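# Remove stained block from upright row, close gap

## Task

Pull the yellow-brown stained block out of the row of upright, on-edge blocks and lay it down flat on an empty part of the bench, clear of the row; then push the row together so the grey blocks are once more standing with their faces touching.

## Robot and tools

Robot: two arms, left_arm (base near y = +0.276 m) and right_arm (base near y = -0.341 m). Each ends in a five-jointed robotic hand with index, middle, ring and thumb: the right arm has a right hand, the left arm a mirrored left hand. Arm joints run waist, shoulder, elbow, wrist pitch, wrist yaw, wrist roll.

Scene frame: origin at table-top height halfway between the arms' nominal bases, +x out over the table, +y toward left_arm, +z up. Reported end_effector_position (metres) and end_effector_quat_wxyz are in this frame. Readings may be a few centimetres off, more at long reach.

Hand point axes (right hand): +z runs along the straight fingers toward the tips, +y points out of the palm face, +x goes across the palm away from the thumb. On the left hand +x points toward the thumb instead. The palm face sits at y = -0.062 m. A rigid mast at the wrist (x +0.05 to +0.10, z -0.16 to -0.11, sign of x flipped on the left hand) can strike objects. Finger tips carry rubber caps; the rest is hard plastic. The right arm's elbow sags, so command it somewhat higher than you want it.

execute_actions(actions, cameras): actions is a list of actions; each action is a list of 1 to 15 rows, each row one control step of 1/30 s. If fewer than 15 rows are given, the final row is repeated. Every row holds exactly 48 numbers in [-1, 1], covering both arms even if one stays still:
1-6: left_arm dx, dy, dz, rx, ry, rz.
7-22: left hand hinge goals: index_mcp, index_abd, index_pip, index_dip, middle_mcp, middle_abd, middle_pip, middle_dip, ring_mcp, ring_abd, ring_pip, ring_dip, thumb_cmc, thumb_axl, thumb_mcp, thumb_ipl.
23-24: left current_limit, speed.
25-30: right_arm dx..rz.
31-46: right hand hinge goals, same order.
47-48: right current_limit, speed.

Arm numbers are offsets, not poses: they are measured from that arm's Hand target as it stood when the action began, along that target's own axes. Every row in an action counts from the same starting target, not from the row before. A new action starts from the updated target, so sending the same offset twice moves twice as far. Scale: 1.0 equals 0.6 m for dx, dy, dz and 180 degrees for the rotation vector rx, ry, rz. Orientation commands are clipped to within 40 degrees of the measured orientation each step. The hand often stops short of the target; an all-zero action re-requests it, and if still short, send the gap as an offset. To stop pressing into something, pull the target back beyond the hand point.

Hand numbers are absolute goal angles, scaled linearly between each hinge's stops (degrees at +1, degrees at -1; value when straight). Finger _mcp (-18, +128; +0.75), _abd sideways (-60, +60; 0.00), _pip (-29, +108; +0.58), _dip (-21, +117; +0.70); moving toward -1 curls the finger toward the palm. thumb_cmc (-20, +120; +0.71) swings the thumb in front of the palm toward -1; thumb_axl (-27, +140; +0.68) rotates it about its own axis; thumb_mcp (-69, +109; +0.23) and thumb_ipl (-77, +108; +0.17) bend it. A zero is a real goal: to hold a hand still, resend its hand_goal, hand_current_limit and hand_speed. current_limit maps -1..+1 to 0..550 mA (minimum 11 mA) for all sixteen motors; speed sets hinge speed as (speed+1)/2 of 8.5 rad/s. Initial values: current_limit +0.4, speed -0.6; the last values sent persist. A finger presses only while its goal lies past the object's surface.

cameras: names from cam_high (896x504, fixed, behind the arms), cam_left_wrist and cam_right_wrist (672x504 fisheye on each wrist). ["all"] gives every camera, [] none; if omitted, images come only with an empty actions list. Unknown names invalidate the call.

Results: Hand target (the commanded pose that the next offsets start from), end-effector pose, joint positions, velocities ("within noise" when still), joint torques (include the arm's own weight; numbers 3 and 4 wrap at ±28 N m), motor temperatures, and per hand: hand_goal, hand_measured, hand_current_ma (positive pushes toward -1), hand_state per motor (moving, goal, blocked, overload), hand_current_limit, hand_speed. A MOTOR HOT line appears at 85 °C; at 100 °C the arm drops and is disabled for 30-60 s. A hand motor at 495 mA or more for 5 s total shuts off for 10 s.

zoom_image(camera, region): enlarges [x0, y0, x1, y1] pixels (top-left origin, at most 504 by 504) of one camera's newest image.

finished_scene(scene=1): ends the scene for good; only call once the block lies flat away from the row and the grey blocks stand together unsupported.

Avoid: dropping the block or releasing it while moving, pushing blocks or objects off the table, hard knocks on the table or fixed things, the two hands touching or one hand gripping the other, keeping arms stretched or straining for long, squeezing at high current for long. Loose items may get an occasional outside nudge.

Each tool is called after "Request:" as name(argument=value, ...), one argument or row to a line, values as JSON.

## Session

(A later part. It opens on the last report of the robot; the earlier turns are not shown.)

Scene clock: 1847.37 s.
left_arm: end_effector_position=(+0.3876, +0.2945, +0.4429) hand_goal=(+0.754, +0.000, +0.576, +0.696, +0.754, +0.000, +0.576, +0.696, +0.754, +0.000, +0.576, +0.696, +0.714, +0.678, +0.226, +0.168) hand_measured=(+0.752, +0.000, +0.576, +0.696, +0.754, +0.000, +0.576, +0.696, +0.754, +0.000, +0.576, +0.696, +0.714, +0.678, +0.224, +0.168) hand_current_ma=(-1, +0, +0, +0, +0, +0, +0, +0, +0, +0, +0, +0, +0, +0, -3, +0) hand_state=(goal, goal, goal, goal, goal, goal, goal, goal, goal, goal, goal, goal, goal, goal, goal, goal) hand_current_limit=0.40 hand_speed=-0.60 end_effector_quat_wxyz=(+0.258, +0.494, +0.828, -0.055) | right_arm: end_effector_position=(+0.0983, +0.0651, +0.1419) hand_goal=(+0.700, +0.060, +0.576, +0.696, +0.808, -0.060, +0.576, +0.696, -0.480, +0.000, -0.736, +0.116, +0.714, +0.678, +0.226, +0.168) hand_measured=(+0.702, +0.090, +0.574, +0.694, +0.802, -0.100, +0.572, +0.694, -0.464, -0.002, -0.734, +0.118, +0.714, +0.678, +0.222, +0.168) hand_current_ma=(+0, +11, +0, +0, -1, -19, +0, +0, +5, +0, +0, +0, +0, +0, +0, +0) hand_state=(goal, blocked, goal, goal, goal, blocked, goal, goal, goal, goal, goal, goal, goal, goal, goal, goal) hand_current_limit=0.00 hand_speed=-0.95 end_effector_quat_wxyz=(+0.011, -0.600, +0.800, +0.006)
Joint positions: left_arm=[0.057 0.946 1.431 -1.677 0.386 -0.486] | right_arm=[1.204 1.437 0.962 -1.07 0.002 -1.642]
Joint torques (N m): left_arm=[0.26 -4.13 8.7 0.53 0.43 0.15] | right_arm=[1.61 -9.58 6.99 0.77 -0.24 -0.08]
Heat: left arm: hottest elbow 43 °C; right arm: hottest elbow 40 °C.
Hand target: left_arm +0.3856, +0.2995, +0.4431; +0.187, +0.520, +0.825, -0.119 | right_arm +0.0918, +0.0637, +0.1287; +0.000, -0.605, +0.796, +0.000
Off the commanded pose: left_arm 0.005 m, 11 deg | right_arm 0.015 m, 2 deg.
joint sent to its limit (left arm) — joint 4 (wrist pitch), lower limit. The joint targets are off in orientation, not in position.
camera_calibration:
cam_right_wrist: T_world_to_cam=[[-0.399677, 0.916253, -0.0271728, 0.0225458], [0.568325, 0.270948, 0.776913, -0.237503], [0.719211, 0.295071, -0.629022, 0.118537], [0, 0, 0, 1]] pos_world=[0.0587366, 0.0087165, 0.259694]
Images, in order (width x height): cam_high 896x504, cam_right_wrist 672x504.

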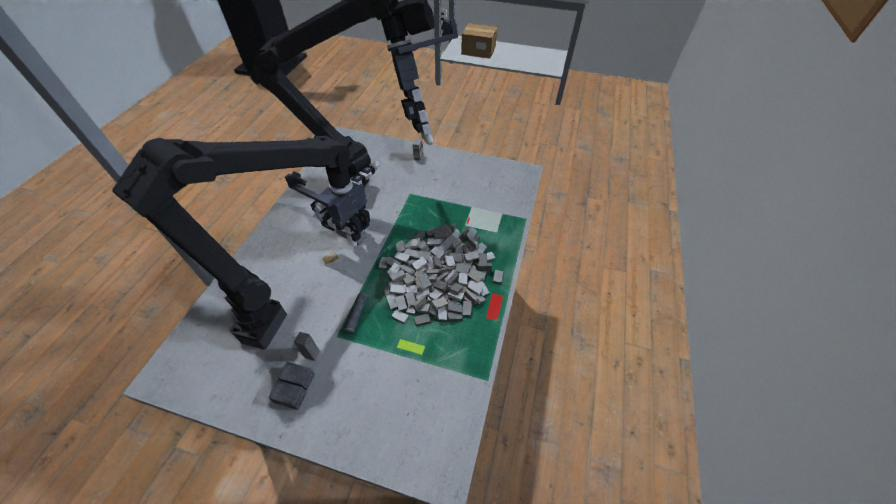

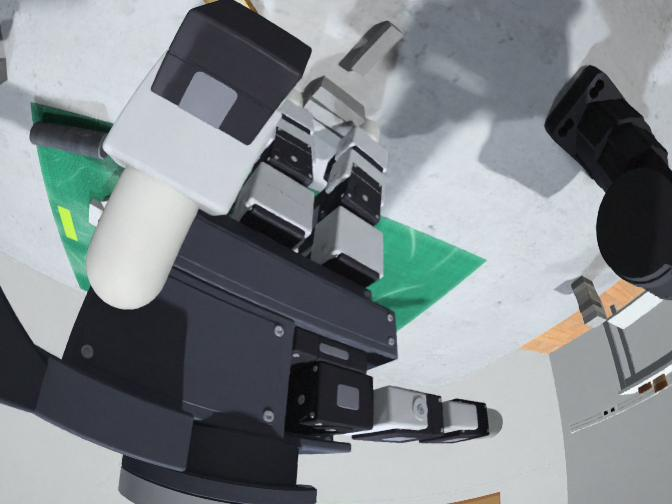

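Request:
execute_actions(
  actions=[
    [[0,0,0,0,0,0,0.754,0,0.576,0.696,0.754,0,0.576,0.696,0.754,0,0.576,0.696,0.714,0.678,0.226,0.168,0.4,-0.6,0,0,0,0,0,0,0.699,0.09,0.576,0.696,0.808,-0.1,0.576,0.696,-0.48,0,-0.737,0.116,0.714,0.678,0.226,0.168,0.0,-0.93]],
    [[0,0,0,0,0,0,0.754,0,0.576,0.696,0.754,0,0.576,0.696,0.754,0,0.576,0.696,0.714,0.678,0.226,0.168,0.4,-0.6,0,0,0,0,0,0,0.699,0.25,0.576,0.696,0.808,-0.25,0.576,0.696,-0.48,0,-0.737,0.116,0.714,0.678,0.226,0.168,0.4,-0.93]],
    [[0,0,0,0,0,0,0.754,0,0.576,0.696,0.754,0,0.576,0.696,0.754,0,0.576,0.696,0.714,0.678,0.226,0.168,0.4,-0.6,-0.0257,0.0071,-0.05,0,0,0,0.699,0.25,0.576,0.696,0.808,-0.25,0.576,0.696,-0.48,0,-0.737,0.116,0.714,0.678,0.226,0.168,0.4,-0.9]],
    [[0,0,0,0,0,0,0.754,0,0.576,0.696,0.754,0,0.576,0.696,0.754,0,0.576,0.696,0.714,0.678,0.226,0.168,0.4,-0.6,0,0,-0.09,0,0,0,0.699,0.25,0.576,0.696,0.808,-0.25,0.576,0.696,-0.48,0,-0.737,0.116,0.714,0.678,0.226,0.168,0.4,-0.9]],
  ],
  cameras=["cam_right_wrist","cam_high"],
)

Request:
zoom_image(
  camera="cam_right_wrist",
  region=[290, 0, 410, 130],
)

Request:
zoom_image(
  camera="cam_high",
  region=[325, 210, 385, 260],
)

Scene clock: 1869.63 s.
left_arm: end_effector_position=(+0.3876, +0.2945, +0.4429) hand_goal=(+0.754, +0.000, +0.576, +0.696, +0.754, +0.000, +0.576, +0.696, +0.754, +0.000, +0.576, +0.696, +0.714, +0.678, +0.226, +0.168) hand_measured=(+0.752, +0.000, +0.576, +0.696, +0.754, +0.000, +0.576, +0.696, +0.754, +0.000, +0.576, +0.696, +0.714, +0.678, +0.224, +0.168) hand_current_ma=(-1, +0, +0, +0, +0, +0, +0, +0, +0, +0, +0, +0, +0, +0, -3, +0) hand_state=(goal, goal, goal, goal, goal, goal, goal, goal, goal, goal, goal, goal, goal, goal, goal, goal) hand_current_limit=0.40 hand_speed=-0.60 end_effector_quat_wxyz=(+0.258, +0.494, +0.828, -0.055) | right_arm: end_effector_position=(+0.0922, +0.0661, +0.1964) hand_goal=(+0.700, +0.250, +0.576, +0.696, +0.808, -0.250, +0.576, +0.696, -0.480, +0.000, -0.736, +0.116, +0.714, +0.678, +0.226, +0.168) hand_measured=(+0.702, +0.246, +0.574, +0.694, +0.802, -0.244, +0.572, +0.694, -0.464, -0.002, -0.734, +0.118, +0.714, +0.678, +0.222, +0.168) hand_current_ma=(+0, +0, +0, +0, +0, +0, +0, +0, +5, +0, +0, +0, +0, +0, +0, +0) hand_state=(goal, goal, goal, goal, goal, goal, goal, goal, goal, goal, goal, goal, goal, goal, goal, goal) hand_current_limit=0.40 hand_speed=-0.90 end_effector_quat_wxyz=(-0.014, -0.604, +0.796, -0.009)
Joint positions: left_arm=[0.057 0.946 1.431 -1.677 0.386 -0.486] | right_arm=[1.219 1.414 1.095 -1.286 0 -1.637]
Joint torques (N m): left_arm=[0.5 -4.31 8.69 0.55 0.4 0.17] | right_arm=[1.44 -11.99 11.69 -0.12 -0.21 0.01]
Heat: left arm: hottest elbow 43 °C; right arm: hottest elbow 39 °C.
Hand target: left_arm +0.3856, +0.2995, +0.4431; +0.187, +0.520, +0.825, -0.119 | right_arm +0.0920, +0.0797, +0.2127; +0.000, -0.605, +0.796, +0.000
Off the commanded pose: left_arm 0.005 m, 11 deg | right_arm 0.021 m, 2 deg.
joint sent to its limit (left arm) — joint 4 (wrist pitch), lower limit. The joint targets are off in orientation, not in position.
camera_calibration:
cam_right_wrist: T_world_to_cam=[[-0.410113, 0.909476, -0.0682673, 0.0301198], [0.581807, 0.31853, 0.748358, -0.275478], [0.702359, 0.267193, -0.659773, 0.166437], [0, 0, 0, 1]] pos_world=[0.0557291, 0.0158838, 0.318023]
Images, in order (width x height): cam_high 896x504, cam_right_wrist 672x504.

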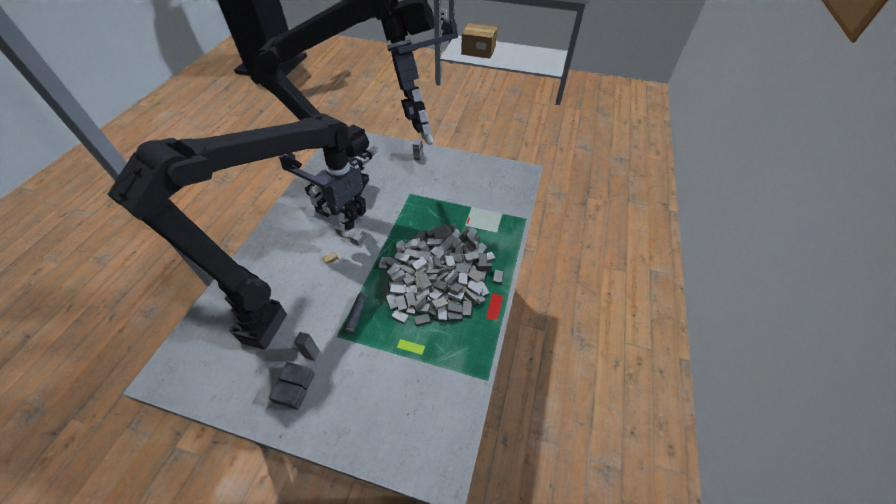

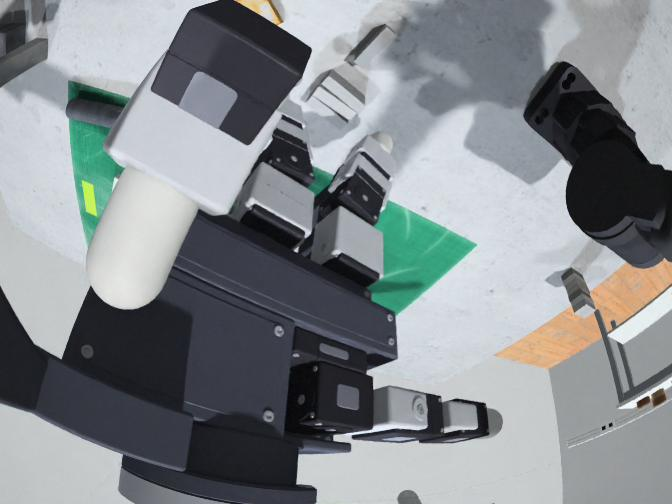

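Scaled by 3.877 from the camera's 672x504 image, which has a finer 960x720 frame.

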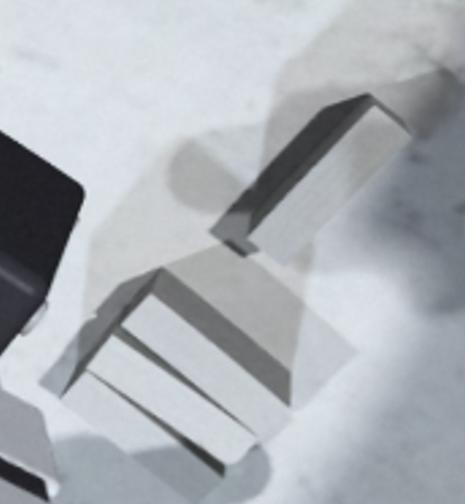

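Scaled by 8.400 from the camera's 896x504 image, which has a finer 1280x720 frame.

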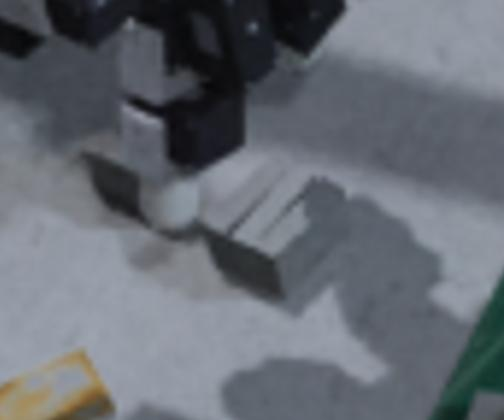

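Request:
zoom_image(
  camera="cam_right_wrist",
  region=[295, 15, 405, 130],
)

Scaled by 4.383 from the camera's 672x504 image, which has a finer 960x720 frame.

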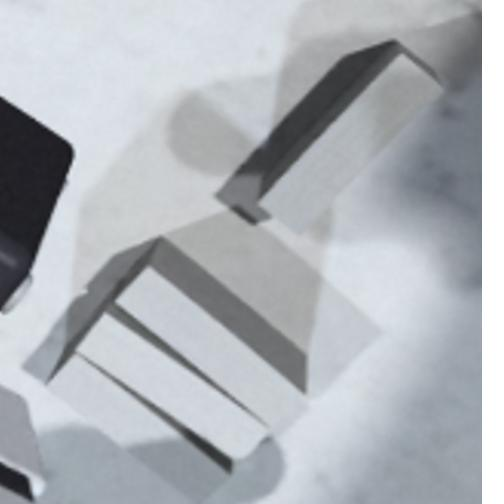

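Request:
execute_actions(
  actions=[
    [[0,0,0,0,0,0,0.754,0,0.576,0.696,0.754,0,0.576,0.696,0.754,0,0.576,0.696,0.714,0.678,0.226,0.168,0.4,-0.6,-0.0326,-0.009,0,0,0,0.163,0.754,0.14,0.576,0.696,0.754,-0.25,0.576,0.696,-0.48,0,-0.737,0.116,0.714,0.678,0.226,0.168,0.4,-0.85]],
    [[0,0,0,0,0,0,0.754,0,0.576,0.696,0.754,0,0.576,0.696,0.754,0,0.576,0.696,0.714,0.678,0.226,0.168,0.4,-0.6,-0.0328,0.0081,0,0,0,0.163,0.754,0.14,0.576,0.696,0.754,-0.25,0.576,0.696,-0.48,0,-0.737,0.116,0.714,0.678,0.226,0.168,0.4,-0.85]],
    [[0,0,0,0,0,0,0.754,0,0.576,0.696,0.754,0,0.576,0.696,0.754,0,0.576,0.696,0.714,0.678,0.226,0.168,0.4,-0.6,-0.0246,0.0232,0,0,0,0.163,0.754,0.14,0.576,0.696,0.754,-0.25,0.576,0.696,-0.48,0,-0.737,0.116,0.714,0.678,0.226,0.168,0.4,-0.85]],
    [[0,0,0,0,0,0,0.754,0,0.576,0.696,0.754,0,0.576,0.696,0.754,0,0.576,0.696,0.714,0.678,0.226,0.168,0.4,-0.6,0,0,0,0,0,0,0.754,0.14,0.576,0.696,0.754,-0.25,0.576,0.696,-0.48,0,-0.737,0.116,0.714,0.678,0.226,0.168,0.4,-0.85]],
  ],
  cameras=["cam_right_wrist","cam_high"],
)

Request:
zoom_image(
  camera="cam_right_wrist",
  region=[270, 0, 420, 150],
)

Request:
zoom_image(
  camera="cam_high",
  region=[315, 190, 395, 260],
)

Scene clock: 1901.37 s.
left_arm: end_effector_position=(+0.3876, +0.2945, +0.4429) hand_goal=(+0.754, +0.000, +0.576, +0.696, +0.754, +0.000, +0.576, +0.696, +0.754, +0.000, +0.576, +0.696, +0.714, +0.678, +0.226, +0.168) hand_measured=(+0.752, +0.000, +0.576, +0.696, +0.754, +0.000, +0.576, +0.696, +0.754, +0.000, +0.576, +0.696, +0.714, +0.678, +0.224, +0.168) hand_current_ma=(-1, +0, +0, +0, +0, +0, +0, +0, +0, +0, +0, +0, +0, +0, -3, +0) hand_state=(goal, goal, goal, goal, goal, goal, goal, goal, goal, goal, goal, goal, goal, goal, goal, goal) hand_current_limit=0.40 hand_speed=-0.60 end_effector_quat_wxyz=(+0.258, +0.494, +0.828, -0.055) | right_arm: end_effector_position=(+0.1264, +0.1157, +0.2042) hand_goal=(+0.754, +0.140, +0.576, +0.696, +0.754, -0.250, +0.576, +0.696, -0.480, +0.000, -0.736, +0.116, +0.714, +0.678, +0.226, +0.168) hand_measured=(+0.750, +0.142, +0.574, +0.694, +0.754, -0.244, +0.574, +0.694, -0.464, -0.002, -0.734, +0.118, +0.714, +0.678, +0.222, +0.168) hand_current_ma=(+0, +0, +0, +0, +0, +0, +0, +0, +5, +0, +0, +0, +0, +0, +0, +0) hand_state=(goal, goal, goal, goal, goal, goal, goal, goal, goal, goal, goal, goal, goal, goal, goal, goal) hand_current_limit=0.40 hand_speed=-0.85 end_effector_quat_wxyz=(-0.002, +0.119, +0.993, -0.006)
Joint positions: left_arm=[0.057 0.946 1.431 -1.677 0.386 -0.486] | right_arm=[1.441 1.387 1.091 -1.286 -0.004 0.122]
Joint torques (N m): left_arm=[0.32 -4.31 8.7 0.47 0.42 0.16] | right_arm=[1.85 -9.52 12.27 0.03 0.21 -0.01]
Motor temperatures (°C): left_arm=[25 24 43 23 22 24] | right_arm=[27 33 46 23 22 24]
Heat: left arm: hottest elbow 43 °C; right arm: hottest elbow 46 °C.
Hand target: left_arm +0.3856, +0.2995, +0.4431; +0.187, +0.520, +0.825, -0.119 | right_arm +0.1232, +0.1319, +0.2125; +0.000, +0.118, +0.993, +0.000
Off the commanded pose: left_arm 0.005 m, 11 deg | right_arm 0.019 m, 1 deg.
joint sent to its limit (left arm) — joint 4 (wrist pitch), lower limit. The joint targets are off in orientation, not in position.
camera_calibration:
cam_right_wrist: T_world_to_cam=[[0.896616, 0.439552, -0.0535991, -0.114152], [0.317836, -0.554556, 0.769057, -0.186831], [0.308317, -0.706585, -0.636929, 0.292084], [0, 0, 0, 1]] pos_world=[0.0716776, 0.15295, 0.323602]
Images, in order (width x height): cam_high 896x504, cam_right_wrist 672x504.

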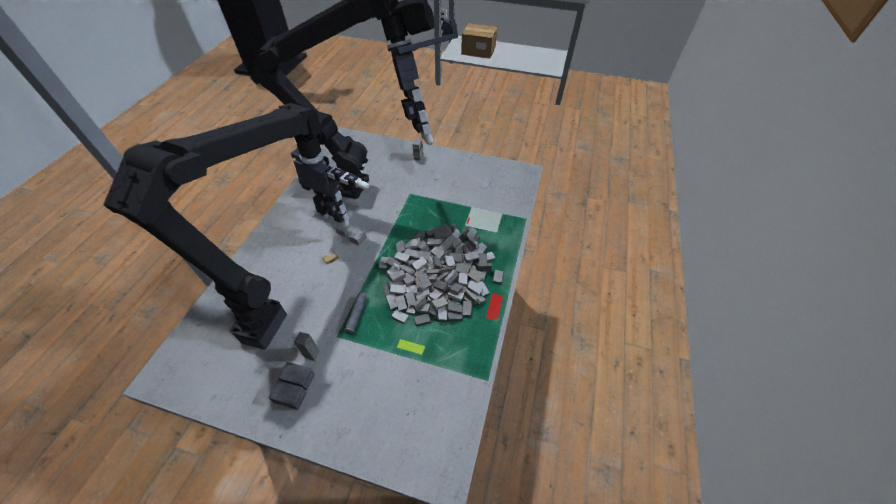

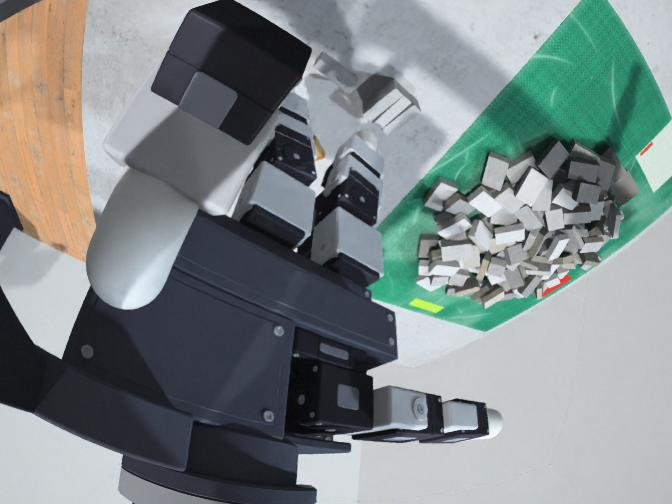

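Scaled by 3.360 from the camera's 672x504 image, which has a finer 960x720 frame.

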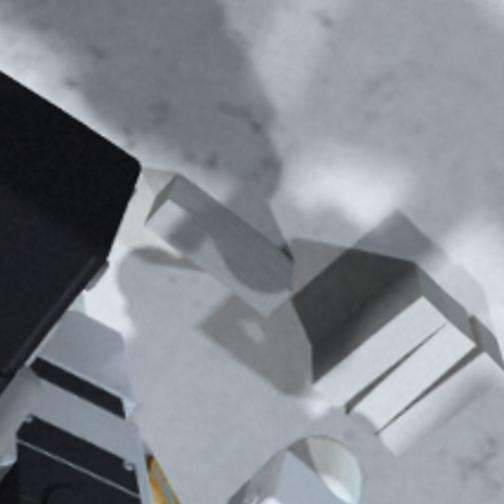

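Scaled by 6.300 from the camera's 896x504 image, which has a finer 1280x720 frame.

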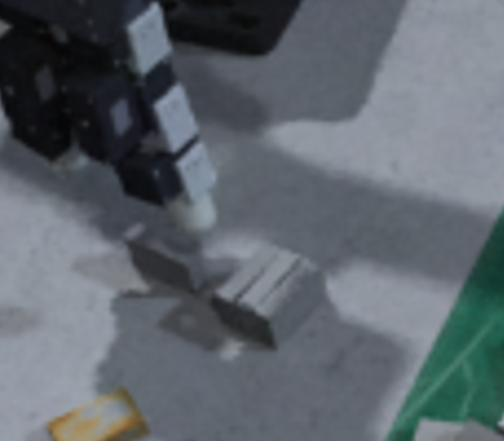

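Request:
zoom_image(
  camera="cam_right_wrist",
  region=[305, 40, 425, 145],
)

Scaled by 4.200 from the camera's 672x504 image, which has a finer 960x720 frame.

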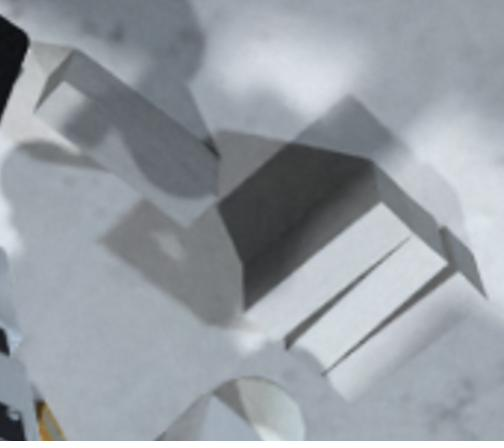

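Request:
execute_actions(
  actions=[
    [[0,0,0,0,0,0,0.754,0,0.576,0.696,0.754,0,0.576,0.696,0.754,0,0.576,0.696,0.714,0.678,0.226,0.168,0.4,-0.6,0.0118,-0.0164,0.07,0,0,0,0.754,0.14,0.576,0.696,0.754,-0.25,0.576,0.696,-0.48,0,-0.737,0.116,0.714,0.678,0.226,0.168,0.4,-0.85]],
  ],
  cameras=["cam_right_wrist","cam_high"],
)

Request:
zoom_image(
  camera="cam_right_wrist",
  region=[285, 40, 425, 165],
)

Request:
zoom_image(
  camera="cam_high",
  region=[315, 190, 395, 260],
)

Scene clock: 1924.73 s.
left_arm: end_effector_position=(+0.3876, +0.2945, +0.4429) hand_goal=(+0.754, +0.000, +0.576, +0.696, +0.754, +0.000, +0.576, +0.696, +0.754, +0.000, +0.576, +0.696, +0.714, +0.678, +0.226, +0.168) hand_measured=(+0.752, +0.000, +0.576, +0.696, +0.754, +0.000, +0.576, +0.696, +0.754, +0.000, +0.576, +0.696, +0.714, +0.678, +0.224, +0.168) hand_current_ma=(-1, +0, +0, +0, +0, +0, +0, +0, +0, +0, +0, +0, +0, +0, -3, +0) hand_state=(goal, goal, goal, goal, goal, goal, goal, goal, goal, goal, goal, goal, goal, goal, goal, goal) hand_current_limit=0.40 hand_speed=-0.60 end_effector_quat_wxyz=(+0.258, +0.494, +0.828, -0.055) | right_arm: end_effector_position=(+0.1178, +0.1240, +0.1843) hand_goal=(+0.754, +0.140, +0.576, +0.696, +0.754, -0.250, +0.576, +0.696, -0.480, +0.000, -0.736, +0.116, +0.714, +0.678, +0.226, +0.168) hand_measured=(+0.752, +0.142, +0.574, +0.694, +0.754, -0.244, +0.574, +0.694, -0.464, -0.002, -0.734, +0.118, +0.714, +0.678, +0.222, +0.168) hand_current_ma=(+0, +0, +0, +0, +0, +0, +0, +0, +5, +0, +0, +0, +0, +0, +0, +0) hand_state=(goal, goal, goal, goal, goal, goal, goal, goal, goal, goal, goal, goal, goal, goal, goal, goal) hand_current_limit=0.40 hand_speed=-0.85 end_effector_quat_wxyz=(-0.002, +0.118, +0.993, +0.011)
Joint positions: left_arm=[0.057 0.946 1.431 -1.677 0.386 -0.486] | right_arm=[1.465 1.404 1.046 -1.191 -0.003 0.143]
Joint torques (N m): left_arm=[0.91 -4.37 8.72 0.55 0.42 0.18] | right_arm=[1.26 -9.93 7.54 0.81 0.22 0.06]
Heat: left arm: hottest elbow 43 °C; right arm: hottest elbow 46 °C.
Hand target: left_arm +0.3856, +0.2995, +0.4431; +0.187, +0.520, +0.825, -0.119 | right_arm +0.1140, +0.1239, +0.1707; +0.000, +0.118, +0.993, +0.000
Off the commanded pose: left_arm 0.005 m, 11 deg | right_arm 0.014 m, 1 deg.
joint sent to its limit (left arm) — joint 4 (wrist pitch), lower limit. The joint targets are off in orientation, not in position.
camera_calibration:
cam_right_wrist: T_world_to_cam=[[0.895634, 0.443381, -0.0354047, -0.114942], [0.316224, -0.578751, 0.751697, -0.157886], [0.312798, -0.684441, -0.658557, 0.288671], [0, 0, 0, 1]] pos_world=[0.0625781, 0.157165, 0.304719]
Images, in order (width x height): cam_high 896x504, cam_right_wrist 672x504.

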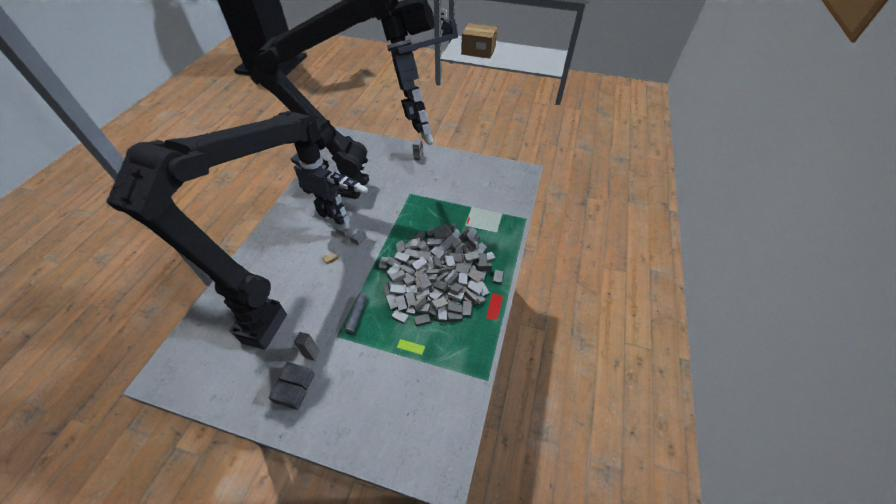

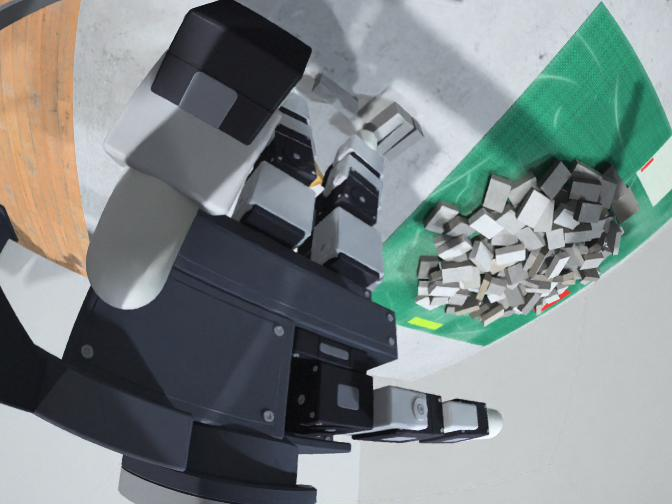

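Scaled by 3.600 from the camera's 672x504 image, which has a finer 960x720 frame.

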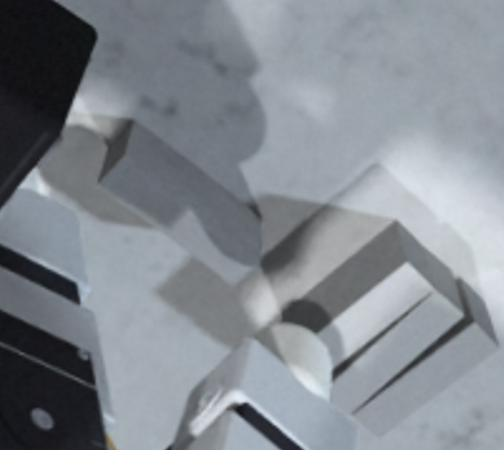

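Scaled by 6.300 from the camera's 896x504 image, which has a finer 1280x720 frame.

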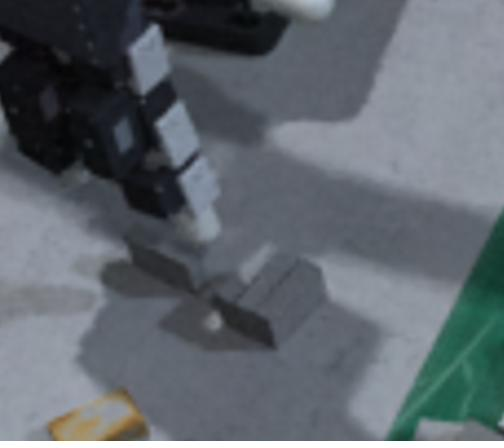

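Request:
zoom_image(
  camera="cam_right_wrist",
  region=[295, 60, 395, 160],
)

Scaled by 5.040 from the camera's 672x504 image, which has a finer 960x720 frame.

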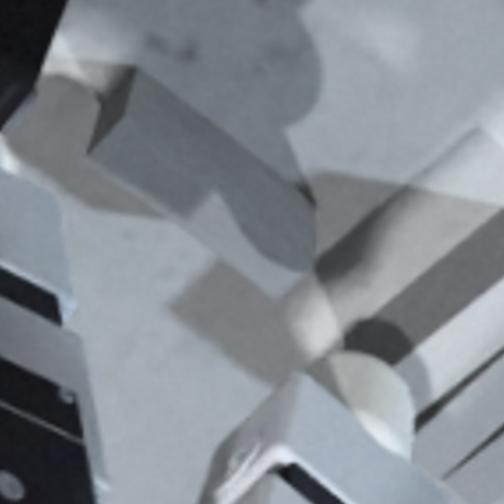

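Request:
execute_actions(
  actions=[
    [[0,0,0,0,0,0,0.754,0,0.576,0.696,0.754,0,0.576,0.696,0.754,0,0.576,0.696,0.714,0.678,0.226,0.168,0.4,-0.6,0.0024,0.0028,0.045,0,0,0,0.754,0.14,0.576,0.696,0.754,-0.25,0.576,0.696,-0.48,0,-0.737,0.116,0.714,0.678,0.226,0.168,0.4,-0.85]],
  ],
  cameras=["cam_right_wrist","cam_high"],
)

Request:
zoom_image(
  camera="cam_right_wrist",
  region=[295, 60, 395, 160],
)

Request:
zoom_image(
  camera="cam_high",
  region=[315, 200, 385, 260],
)

Scene clock: 1940.23 s.
left_arm: end_effector_position=(+0.3876, +0.2945, +0.4429) hand_goal=(+0.754, +0.000, +0.576, +0.696, +0.754, +0.000, +0.576, +0.696, +0.754, +0.000, +0.576, +0.696, +0.714, +0.678, +0.226, +0.168) hand_measured=(+0.752, +0.000, +0.576, +0.696, +0.754, +0.000, +0.576, +0.696, +0.754, +0.000, +0.576, +0.696, +0.714, +0.678, +0.224, +0.168) hand_current_ma=(-1, +0, +0, +0, +0, +0, +0, +0, +0, +0, +0, +0, +0, +0, -3, +0) hand_state=(goal, goal, goal, goal, goal, goal, goal, goal, goal, goal, goal, goal, goal, goal, goal, goal) hand_current_limit=0.40 hand_speed=-0.60 end_effector_quat_wxyz=(+0.258, +0.494, +0.828, -0.055) | right_arm: end_effector_position=(+0.1181, +0.1261, +0.1562) hand_goal=(+0.754, +0.140, +0.576, +0.696, +0.754, -0.250, +0.576, +0.696, -0.480, +0.000, -0.736, +0.116, +0.714, +0.678, +0.226, +0.168) hand_measured=(+0.752, +0.142, +0.574, +0.694, +0.754, -0.244, +0.574, +0.694, -0.464, -0.002, -0.734, +0.118, +0.714, +0.678, +0.222, +0.168) hand_current_ma=(+0, +0, +0, +0, +0, +0, +0, +0, +5, +0, +0, +0, +0, +0, +0, +0) hand_state=(goal, goal, goal, goal, goal, goal, goal, goal, goal, goal, goal, goal, goal, goal, goal, goal) hand_current_limit=0.40 hand_speed=-0.85 end_effector_quat_wxyz=(-0.002, +0.119, +0.993, +0.010)
Joint positions: left_arm=[0.057 0.946 1.431 -1.677 0.386 -0.486] | right_arm=[1.465 1.442 1.005 -1.115 -0.003 0.146]
Joint torques (N m): left_arm=[0.85 -4.66 8.65 0.46 0.4 0.15] | right_arm=[1.49 -10.34 7.39 0.8 0.21 0.02]
Heat: left arm: hottest elbow 43 °C; right arm: hottest elbow 44 °C.
Hand target: left_arm +0.3856, +0.2995, +0.4431; +0.187, +0.520, +0.825, -0.119 | right_arm +0.1130, +0.1260, +0.1437; +0.000, +0.118, +0.993, +0.000
Off the commanded pose: left_arm 0.005 m, 11 deg | right_arm 0.014 m, 1 deg.
joint sent to its limit (left arm) — joint 4 (wrist pitch), lower limit. The joint targets are off in orientation, not in position.
camera_calibration:
cam_right_wrist: T_world_to_cam=[[0.896987, 0.440531, -0.0367009, -0.116818], [0.31466, -0.577965, 0.752957, -0.135641], [0.310489, -0.686941, -0.657045, 0.271782], [0, 0, 0, 1]] pos_world=[0.0630797, 0.159765, 0.276418]
Images, in order (width x height): cam_high 896x504, cam_right_wrist 672x504.

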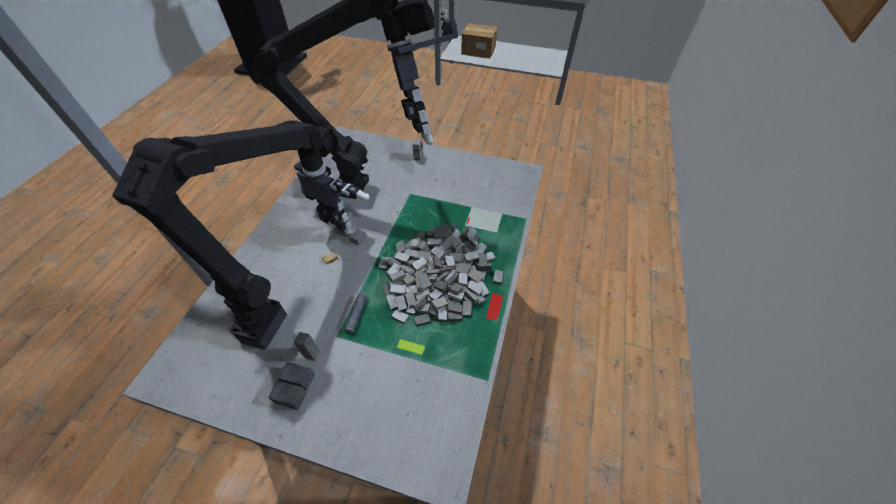

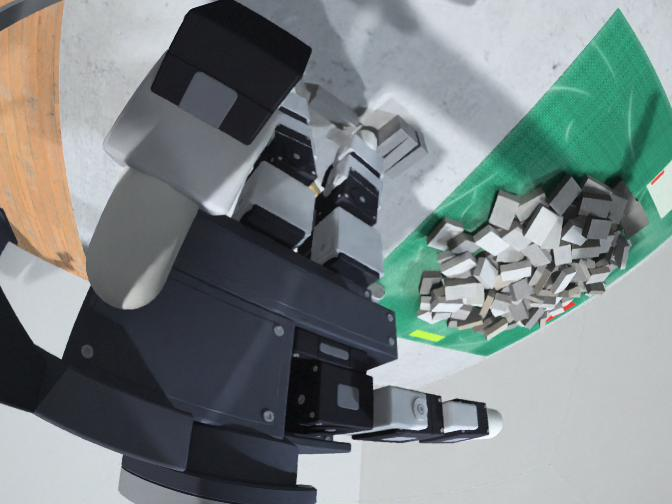

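Scaled by 5.040 from the camera's 672x504 image, which has a finer 960x720 frame.

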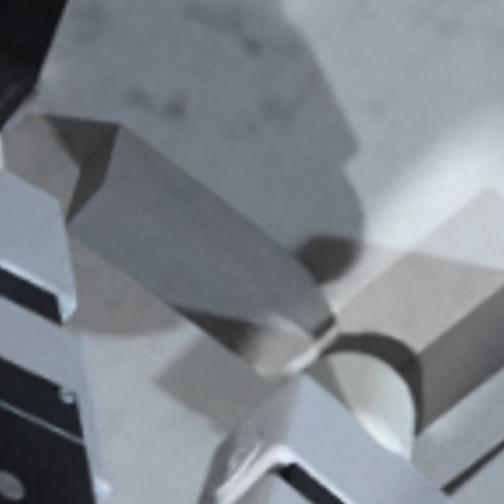

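Scaled by 7.200 from the camera's 896x504 image, which has a finer 1280x720 frame.

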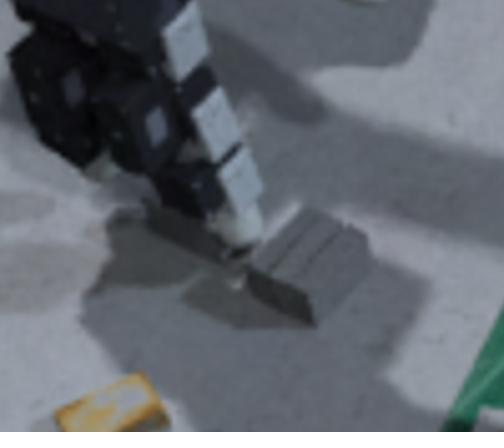

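Request:
execute_actions(
  actions=[
    [[0,0,0,0,0,0,0.754,0,0.576,0.696,0.754,0,0.576,0.696,0.754,0,0.576,0.696,0.714,0.678,0.226,0.168,0.4,-0.6,0,0,0.0242,0,0,0,0.754,0.14,0.576,0.696,0.754,-0.25,0.576,0.696,-0.48,0,-0.737,0.116,0.714,0.678,0.226,0.168,0.4,-0.85]],
  ],
  cameras=["cam_right_wrist"],
)

Request:
zoom_image(
  camera="cam_right_wrist",
  region=[295, 70, 395, 170],
)

Scene clock: 1945.67 s.
left_arm: end_effector_position=(+0.3876, +0.2945, +0.4429) hand_goal=(+0.754, +0.000, +0.576, +0.696, +0.754, +0.000, +0.576, +0.696, +0.754, +0.000, +0.576, +0.696, +0.714, +0.678, +0.226, +0.168) hand_measured=(+0.752, +0.000, +0.576, +0.696, +0.754, +0.000, +0.576, +0.696, +0.754, +0.000, +0.576, +0.696, +0.714, +0.678, +0.224, +0.168) hand_current_ma=(-1, +0, +0, +0, +0, +0, +0, +0, +0, +0, +0, +0, +0, +0, -3, +0) hand_state=(goal, goal, goal, goal, goal, goal, goal, goal, goal, goal, goal, goal, goal, goal, goal, goal) hand_current_limit=0.40 hand_speed=-0.60 end_effector_quat_wxyz=(+0.258, +0.494, +0.828, -0.055) | right_arm: end_effector_position=(+0.1183, +0.1274, +0.1441) hand_goal=(+0.754, +0.140, +0.576, +0.696, +0.754, -0.250, +0.576, +0.696, -0.480, +0.000, -0.736, +0.116, +0.714, +0.678, +0.226, +0.168) hand_measured=(+0.752, +0.142, +0.574, +0.694, +0.754, -0.244, +0.574, +0.694, -0.464, -0.002, -0.734, +0.118, +0.714, +0.678, +0.222, +0.168) hand_current_ma=(+0, +0, +0, +0, +0, +0, +0, +0, +5, +0, +0, +0, +0, +0, +0, +0) hand_state=(goal, goal, goal, goal, goal, goal, goal, goal, goal, goal, goal, goal, goal, goal, goal, goal) hand_current_limit=0.40 hand_speed=-0.85 end_effector_quat_wxyz=(-0.002, +0.119, +0.993, +0.012)
Joint positions: left_arm=[0.057 0.946 1.431 -1.677 0.386 -0.486] | right_arm=[1.465 1.457 0.985 -1.074 -0.003 0.147]
Joint torques (N m): left_arm=[0.44 -4.37 8.66 0.47 0.42 0.14] | right_arm=[1.61 -10.17 7.09 0.87 0.19 0.03]
Heat: left arm: hottest elbow 43 °C; right arm: hottest elbow 43 °C.
Hand target: left_arm +0.3856, +0.2995, +0.4431; +0.187, +0.520, +0.825, -0.119 | right_arm +0.1130, +0.1258, +0.1290; +0.000, +0.118, +0.993, +0.000
Off the commanded pose: left_arm 0.005 m, 11 deg | right_arm 0.016 m, 1 deg.
joint sent to its limit (left arm) — joint 4 (wrist pitch), lower limit. The joint targets are off in orientation, not in position.
camera_calibration:
cam_right_wrist: T_world_to_cam=[[0.897192, 0.44035, -0.0337293, -0.118425], [0.313771, -0.581819, 0.750356, -0.124946], [0.310795, -0.683797, -0.660173, 0.26472], [0, 0, 0, 1]] pos_world=[0.0631804, 0.160467, 0.264521]
Images, in order (width x height): cam_right_wrist 672x504.

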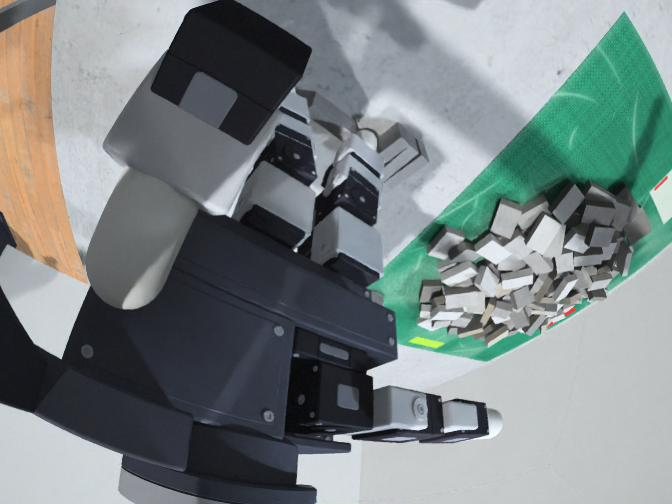

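Scaled by 5.040 from the camera's 672x504 image, which has a finer 960x720 frame.

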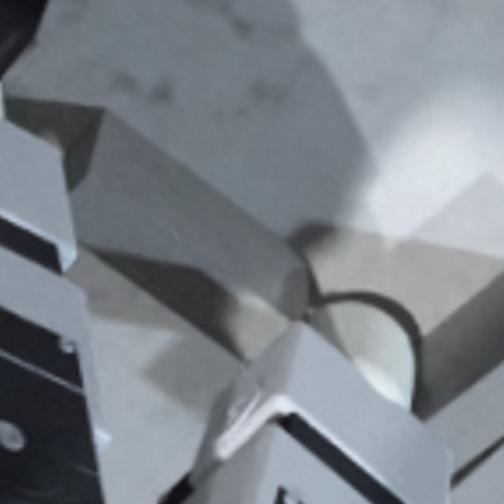

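Request:
execute_actions(
  actions=[
    [[0,0,0,0,0,0,0.754,0,0.576,0.696,0.754,0,0.576,0.696,0.754,0,0.576,0.696,0.714,0.678,0.226,0.168,0.4,-0.6,0,0,0,0,0,0,0.754,0.11,0.576,0.696,0.754,-0.07,0.576,0.696,-0.48,0,-0.737,0.116,0.714,0.678,0.226,0.168,0.3,-0.9]],
    [[0,0,0,0,0,0,0.754,0,0.576,0.696,0.754,0,0.576,0.696,0.754,0,0.576,0.696,0.714,0.678,0.226,0.168,0.4,-0.6,0,0,0,0,0,0,0.754,-0.05,0.576,0.696,0.754,0.1,0.576,0.696,-0.48,0,-0.737,0.116,0.714,0.678,0.226,0.168,0.3,-0.9]],
  ],
  cameras=["cam_right_wrist"],
)

Request:
zoom_image(
  camera="cam_right_wrist",
  region=[295, 70, 395, 170],
)

Scene clock: 1951.93 s.
left_arm: end_effector_position=(+0.3876, +0.2945, +0.4429) hand_goal=(+0.754, +0.000, +0.576, +0.696, +0.754, +0.000, +0.576, +0.696, +0.754, +0.000, +0.576, +0.696, +0.714, +0.678, +0.226, +0.168) hand_measured=(+0.752, +0.000, +0.576, +0.696, +0.754, +0.000, +0.576, +0.696, +0.754, +0.000, +0.576, +0.696, +0.714, +0.678, +0.224, +0.168) hand_current_ma=(-1, +0, +0, +0, +0, +0, +0, +0, +0, +0, +0, +0, +0, +0, -3, +0) hand_state=(goal, goal, goal, goal, goal, goal, goal, goal, goal, goal, goal, goal, goal, goal, goal, goal) hand_current_limit=0.40 hand_speed=-0.60 end_effector_quat_wxyz=(+0.258, +0.494, +0.828, -0.055) | right_arm: end_effector_position=(+0.1187, +0.1273, +0.1441) hand_goal=(+0.754, -0.050, +0.576, +0.696, +0.754, +0.100, +0.576, +0.696, -0.480, +0.000, -0.736, +0.116, +0.714, +0.678, +0.226, +0.168) hand_measured=(+0.752, +0.110, +0.574, +0.694, +0.754, -0.074, +0.574, +0.694, -0.464, -0.002, -0.734, +0.118, +0.714, +0.678, +0.222, +0.168) hand_current_ma=(+0, +286, +0, +0, +0, -337, +0, +0, +5, +0, +0, +0, +0, +0, +0, +0) hand_state=(goal, blocked, goal, goal, goal, blocked, goal, goal, goal, goal, goal, goal, goal, goal, goal, goal) hand_current_limit=0.30 hand_speed=-0.90 end_effector_quat_wxyz=(-0.001, +0.119, +0.993, +0.012)
Joint positions: left_arm=[0.057 0.946 1.431 -1.677 0.386 -0.486] | right_arm=[1.465 1.457 0.985 -1.074 -0.001 0.147]
Joint torques (N m): left_arm=[0.85 -4.25 8.72 0.54 0.41 0.15] | right_arm=[1.73 -9.99 7.08 0.83 0.11 0.02]
Heat: left arm: hottest elbow 43 °C; right arm: hottest elbow 42 °C.
Hand target: left_arm +0.3856, +0.2995, +0.4431; +0.187, +0.520, +0.825, -0.119 | right_arm +0.1130, +0.1258, +0.1290; +0.000, +0.118, +0.993, +0.000
Off the commanded pose: left_arm 0.005 m, 11 deg | right_arm 0.016 m, 1 deg.
joint sent to its limit (left arm) — joint 4 (wrist pitch), lower limit. The joint targets are off in orientation, not in position.
camera_calibration:
cam_right_wrist: T_world_to_cam=[[0.897283, 0.440282, -0.0321661, -0.118927], [0.312338, -0.581665, 0.751073, -0.125026], [0.311974, -0.683972, -0.659435, 0.264381], [0, 0, 0, 1]] pos_world=[0.0632813, 0.160467, 0.26442]
Images, in order (width x height): cam_right_wrist 672x504.

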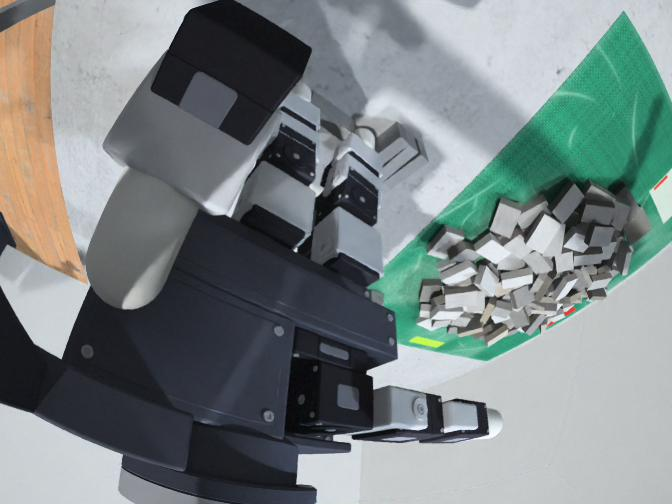

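Scaled by 5.040 from the camera's 672x504 image, which has a finer 960x720 frame.

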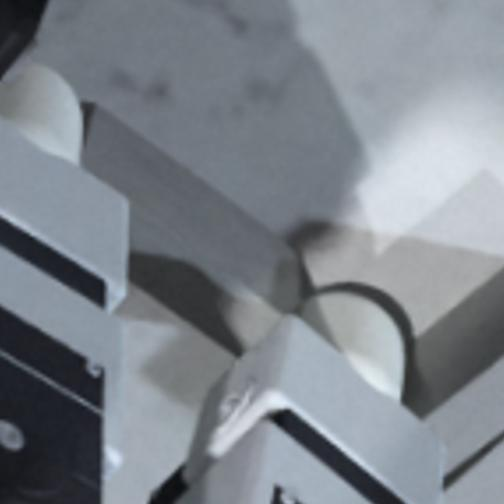

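Request:
execute_actions(
  actions=[
    [[0,0,0,0,0,0,0.754,0,0.576,0.696,0.754,0,0.576,0.696,0.754,0,0.576,0.696,0.714,0.678,0.226,0.168,0.4,-0.6,-0.0007,0.0293,-0.05,0,0,0,0.754,-0.05,0.576,0.696,0.754,0.1,0.576,0.696,-0.48,0,-0.737,0.116,0.714,0.678,0.226,0.168,0.3,-0.9]],
    [[0,0,0,0,0,0,0.754,0,0.576,0.696,0.754,0,0.576,0.696,0.754,0,0.576,0.696,0.714,0.678,0.226,0.168,0.4,-0.6,0,0,-0.1,0,0,0,0.754,-0.05,0.576,0.696,0.754,0.1,0.576,0.696,-0.48,0,-0.737,0.116,0.714,0.678,0.226,0.168,0.3,-0.9]],
  ],
  cameras=["cam_right_wrist","cam_high"],
)

Request:
zoom_image(
  camera="cam_high",
  region=[315, 190, 385, 260],
)

Request:
zoom_image(
  camera="cam_right_wrist",
  region=[285, 30, 425, 170],
)

Scene clock: 1957.93 s.
left_arm: end_effector_position=(+0.3876, +0.2945, +0.4429) hand_goal=(+0.754, +0.000, +0.576, +0.696, +0.754, +0.000, +0.576, +0.696, +0.754, +0.000, +0.576, +0.696, +0.714, +0.678, +0.226, +0.168) hand_measured=(+0.752, +0.000, +0.576, +0.696, +0.754, +0.000, +0.576, +0.696, +0.754, +0.000, +0.576, +0.696, +0.714, +0.678, +0.224, +0.168) hand_current_ma=(-1, +0, +0, +0, +0, +0, +0, +0, +0, +0, +0, +0, +0, +0, -3, +0) hand_state=(goal, goal, goal, goal, goal, goal, goal, goal, goal, goal, goal, goal, goal, goal, goal, goal) hand_current_limit=0.40 hand_speed=-0.60 end_effector_quat_wxyz=(+0.258, +0.494, +0.828, -0.055) | right_arm: end_effector_position=(+0.1188, +0.1285, +0.1978) hand_goal=(+0.754, -0.050, +0.576, +0.696, +0.754, +0.100, +0.576, +0.696, -0.480, +0.000, -0.736, +0.116, +0.714, +0.678, +0.226, +0.168) hand_measured=(+0.750, +0.108, +0.574, +0.694, +0.752, -0.074, +0.574, +0.694, -0.464, -0.002, -0.734, +0.118, +0.714, +0.678, +0.222, +0.168) hand_current_ma=(+0, +285, +0, +0, +0, -337, +0, +0, +5, +0, +0, +0, +0, +0, +0, +0) hand_state=(goal, blocked, goal, goal, goal, blocked, goal, goal, goal, goal, goal, goal, goal, goal, goal, goal) hand_current_limit=0.30 hand_speed=-0.90 end_effector_quat_wxyz=(+0.000, +0.119, +0.993, -0.020)
Joint positions: left_arm=[0.057 0.946 1.431 -1.677 0.386 -0.486] | right_arm=[1.465 1.439 1.133 -1.304 -0.001 0.147]
Joint torques (N m): left_arm=[0.62 -3.96 8.75 0.51 0.4 0.11] | right_arm=[0.97 -12.98 12.07 -0.13 0.11 -0.06]
Heat: left arm: hottest elbow 43 °C; right arm: hottest elbow 42 °C.
Hand target: left_arm +0.3856, +0.2995, +0.4431; +0.187, +0.520, +0.825, -0.119 | right_arm +0.1176, +0.1428, +0.2190; +0.000, +0.118, +0.993, +0.000
Off the commanded pose: left_arm 0.005 m, 11 deg | right_arm 0.026 m, 2 deg.
joint sent to its limit (left arm) — joint 4 (wrist pitch), lower limit. The joint targets are off in orientation, not in position.
camera_calibration:
cam_right_wrist: T_world_to_cam=[[0.89698, 0.437197, -0.0654599, -0.110732], [0.316911, -0.532699, 0.784729, -0.178251], [0.308211, -0.724631, -0.616373, 0.297638], [0, 0, 0, 1]] pos_world=[0.0640784, 0.169135, 0.316087]
Images, in order (width x height): cam_high 896x504, cam_right_wrist 672x504.

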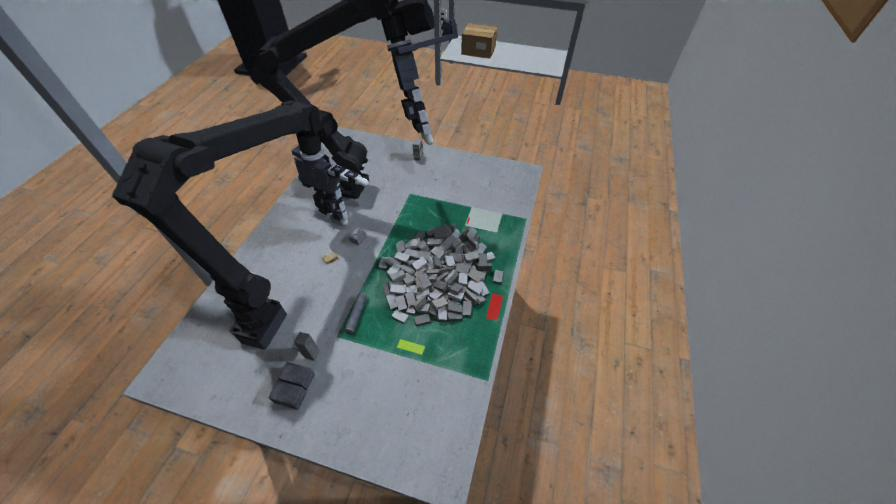

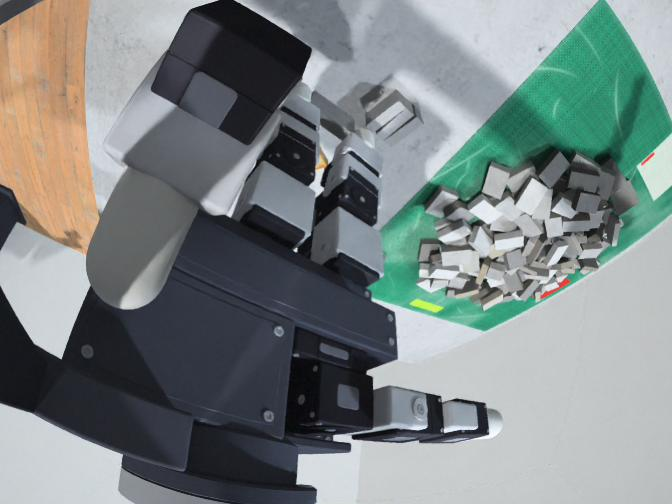

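Scaled by 7.200 from the camera's 896x504 image, which has a finer 1280x720 frame.

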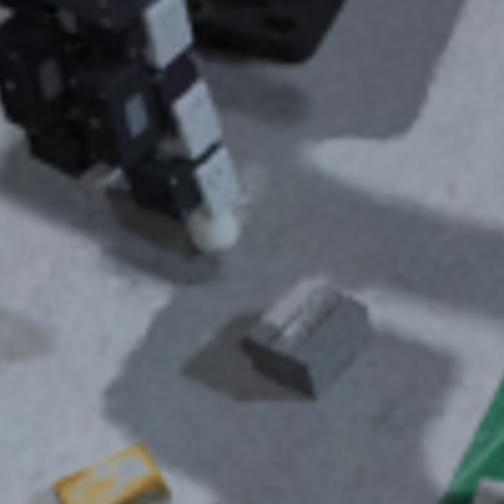

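Scaled by 3.600 from the camera's 672x504 image, which has a finer 960x720 frame.

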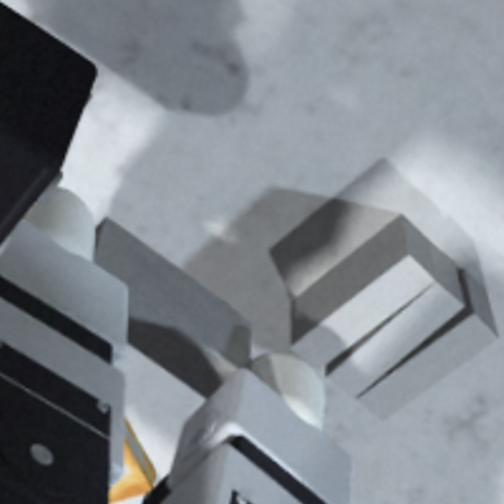

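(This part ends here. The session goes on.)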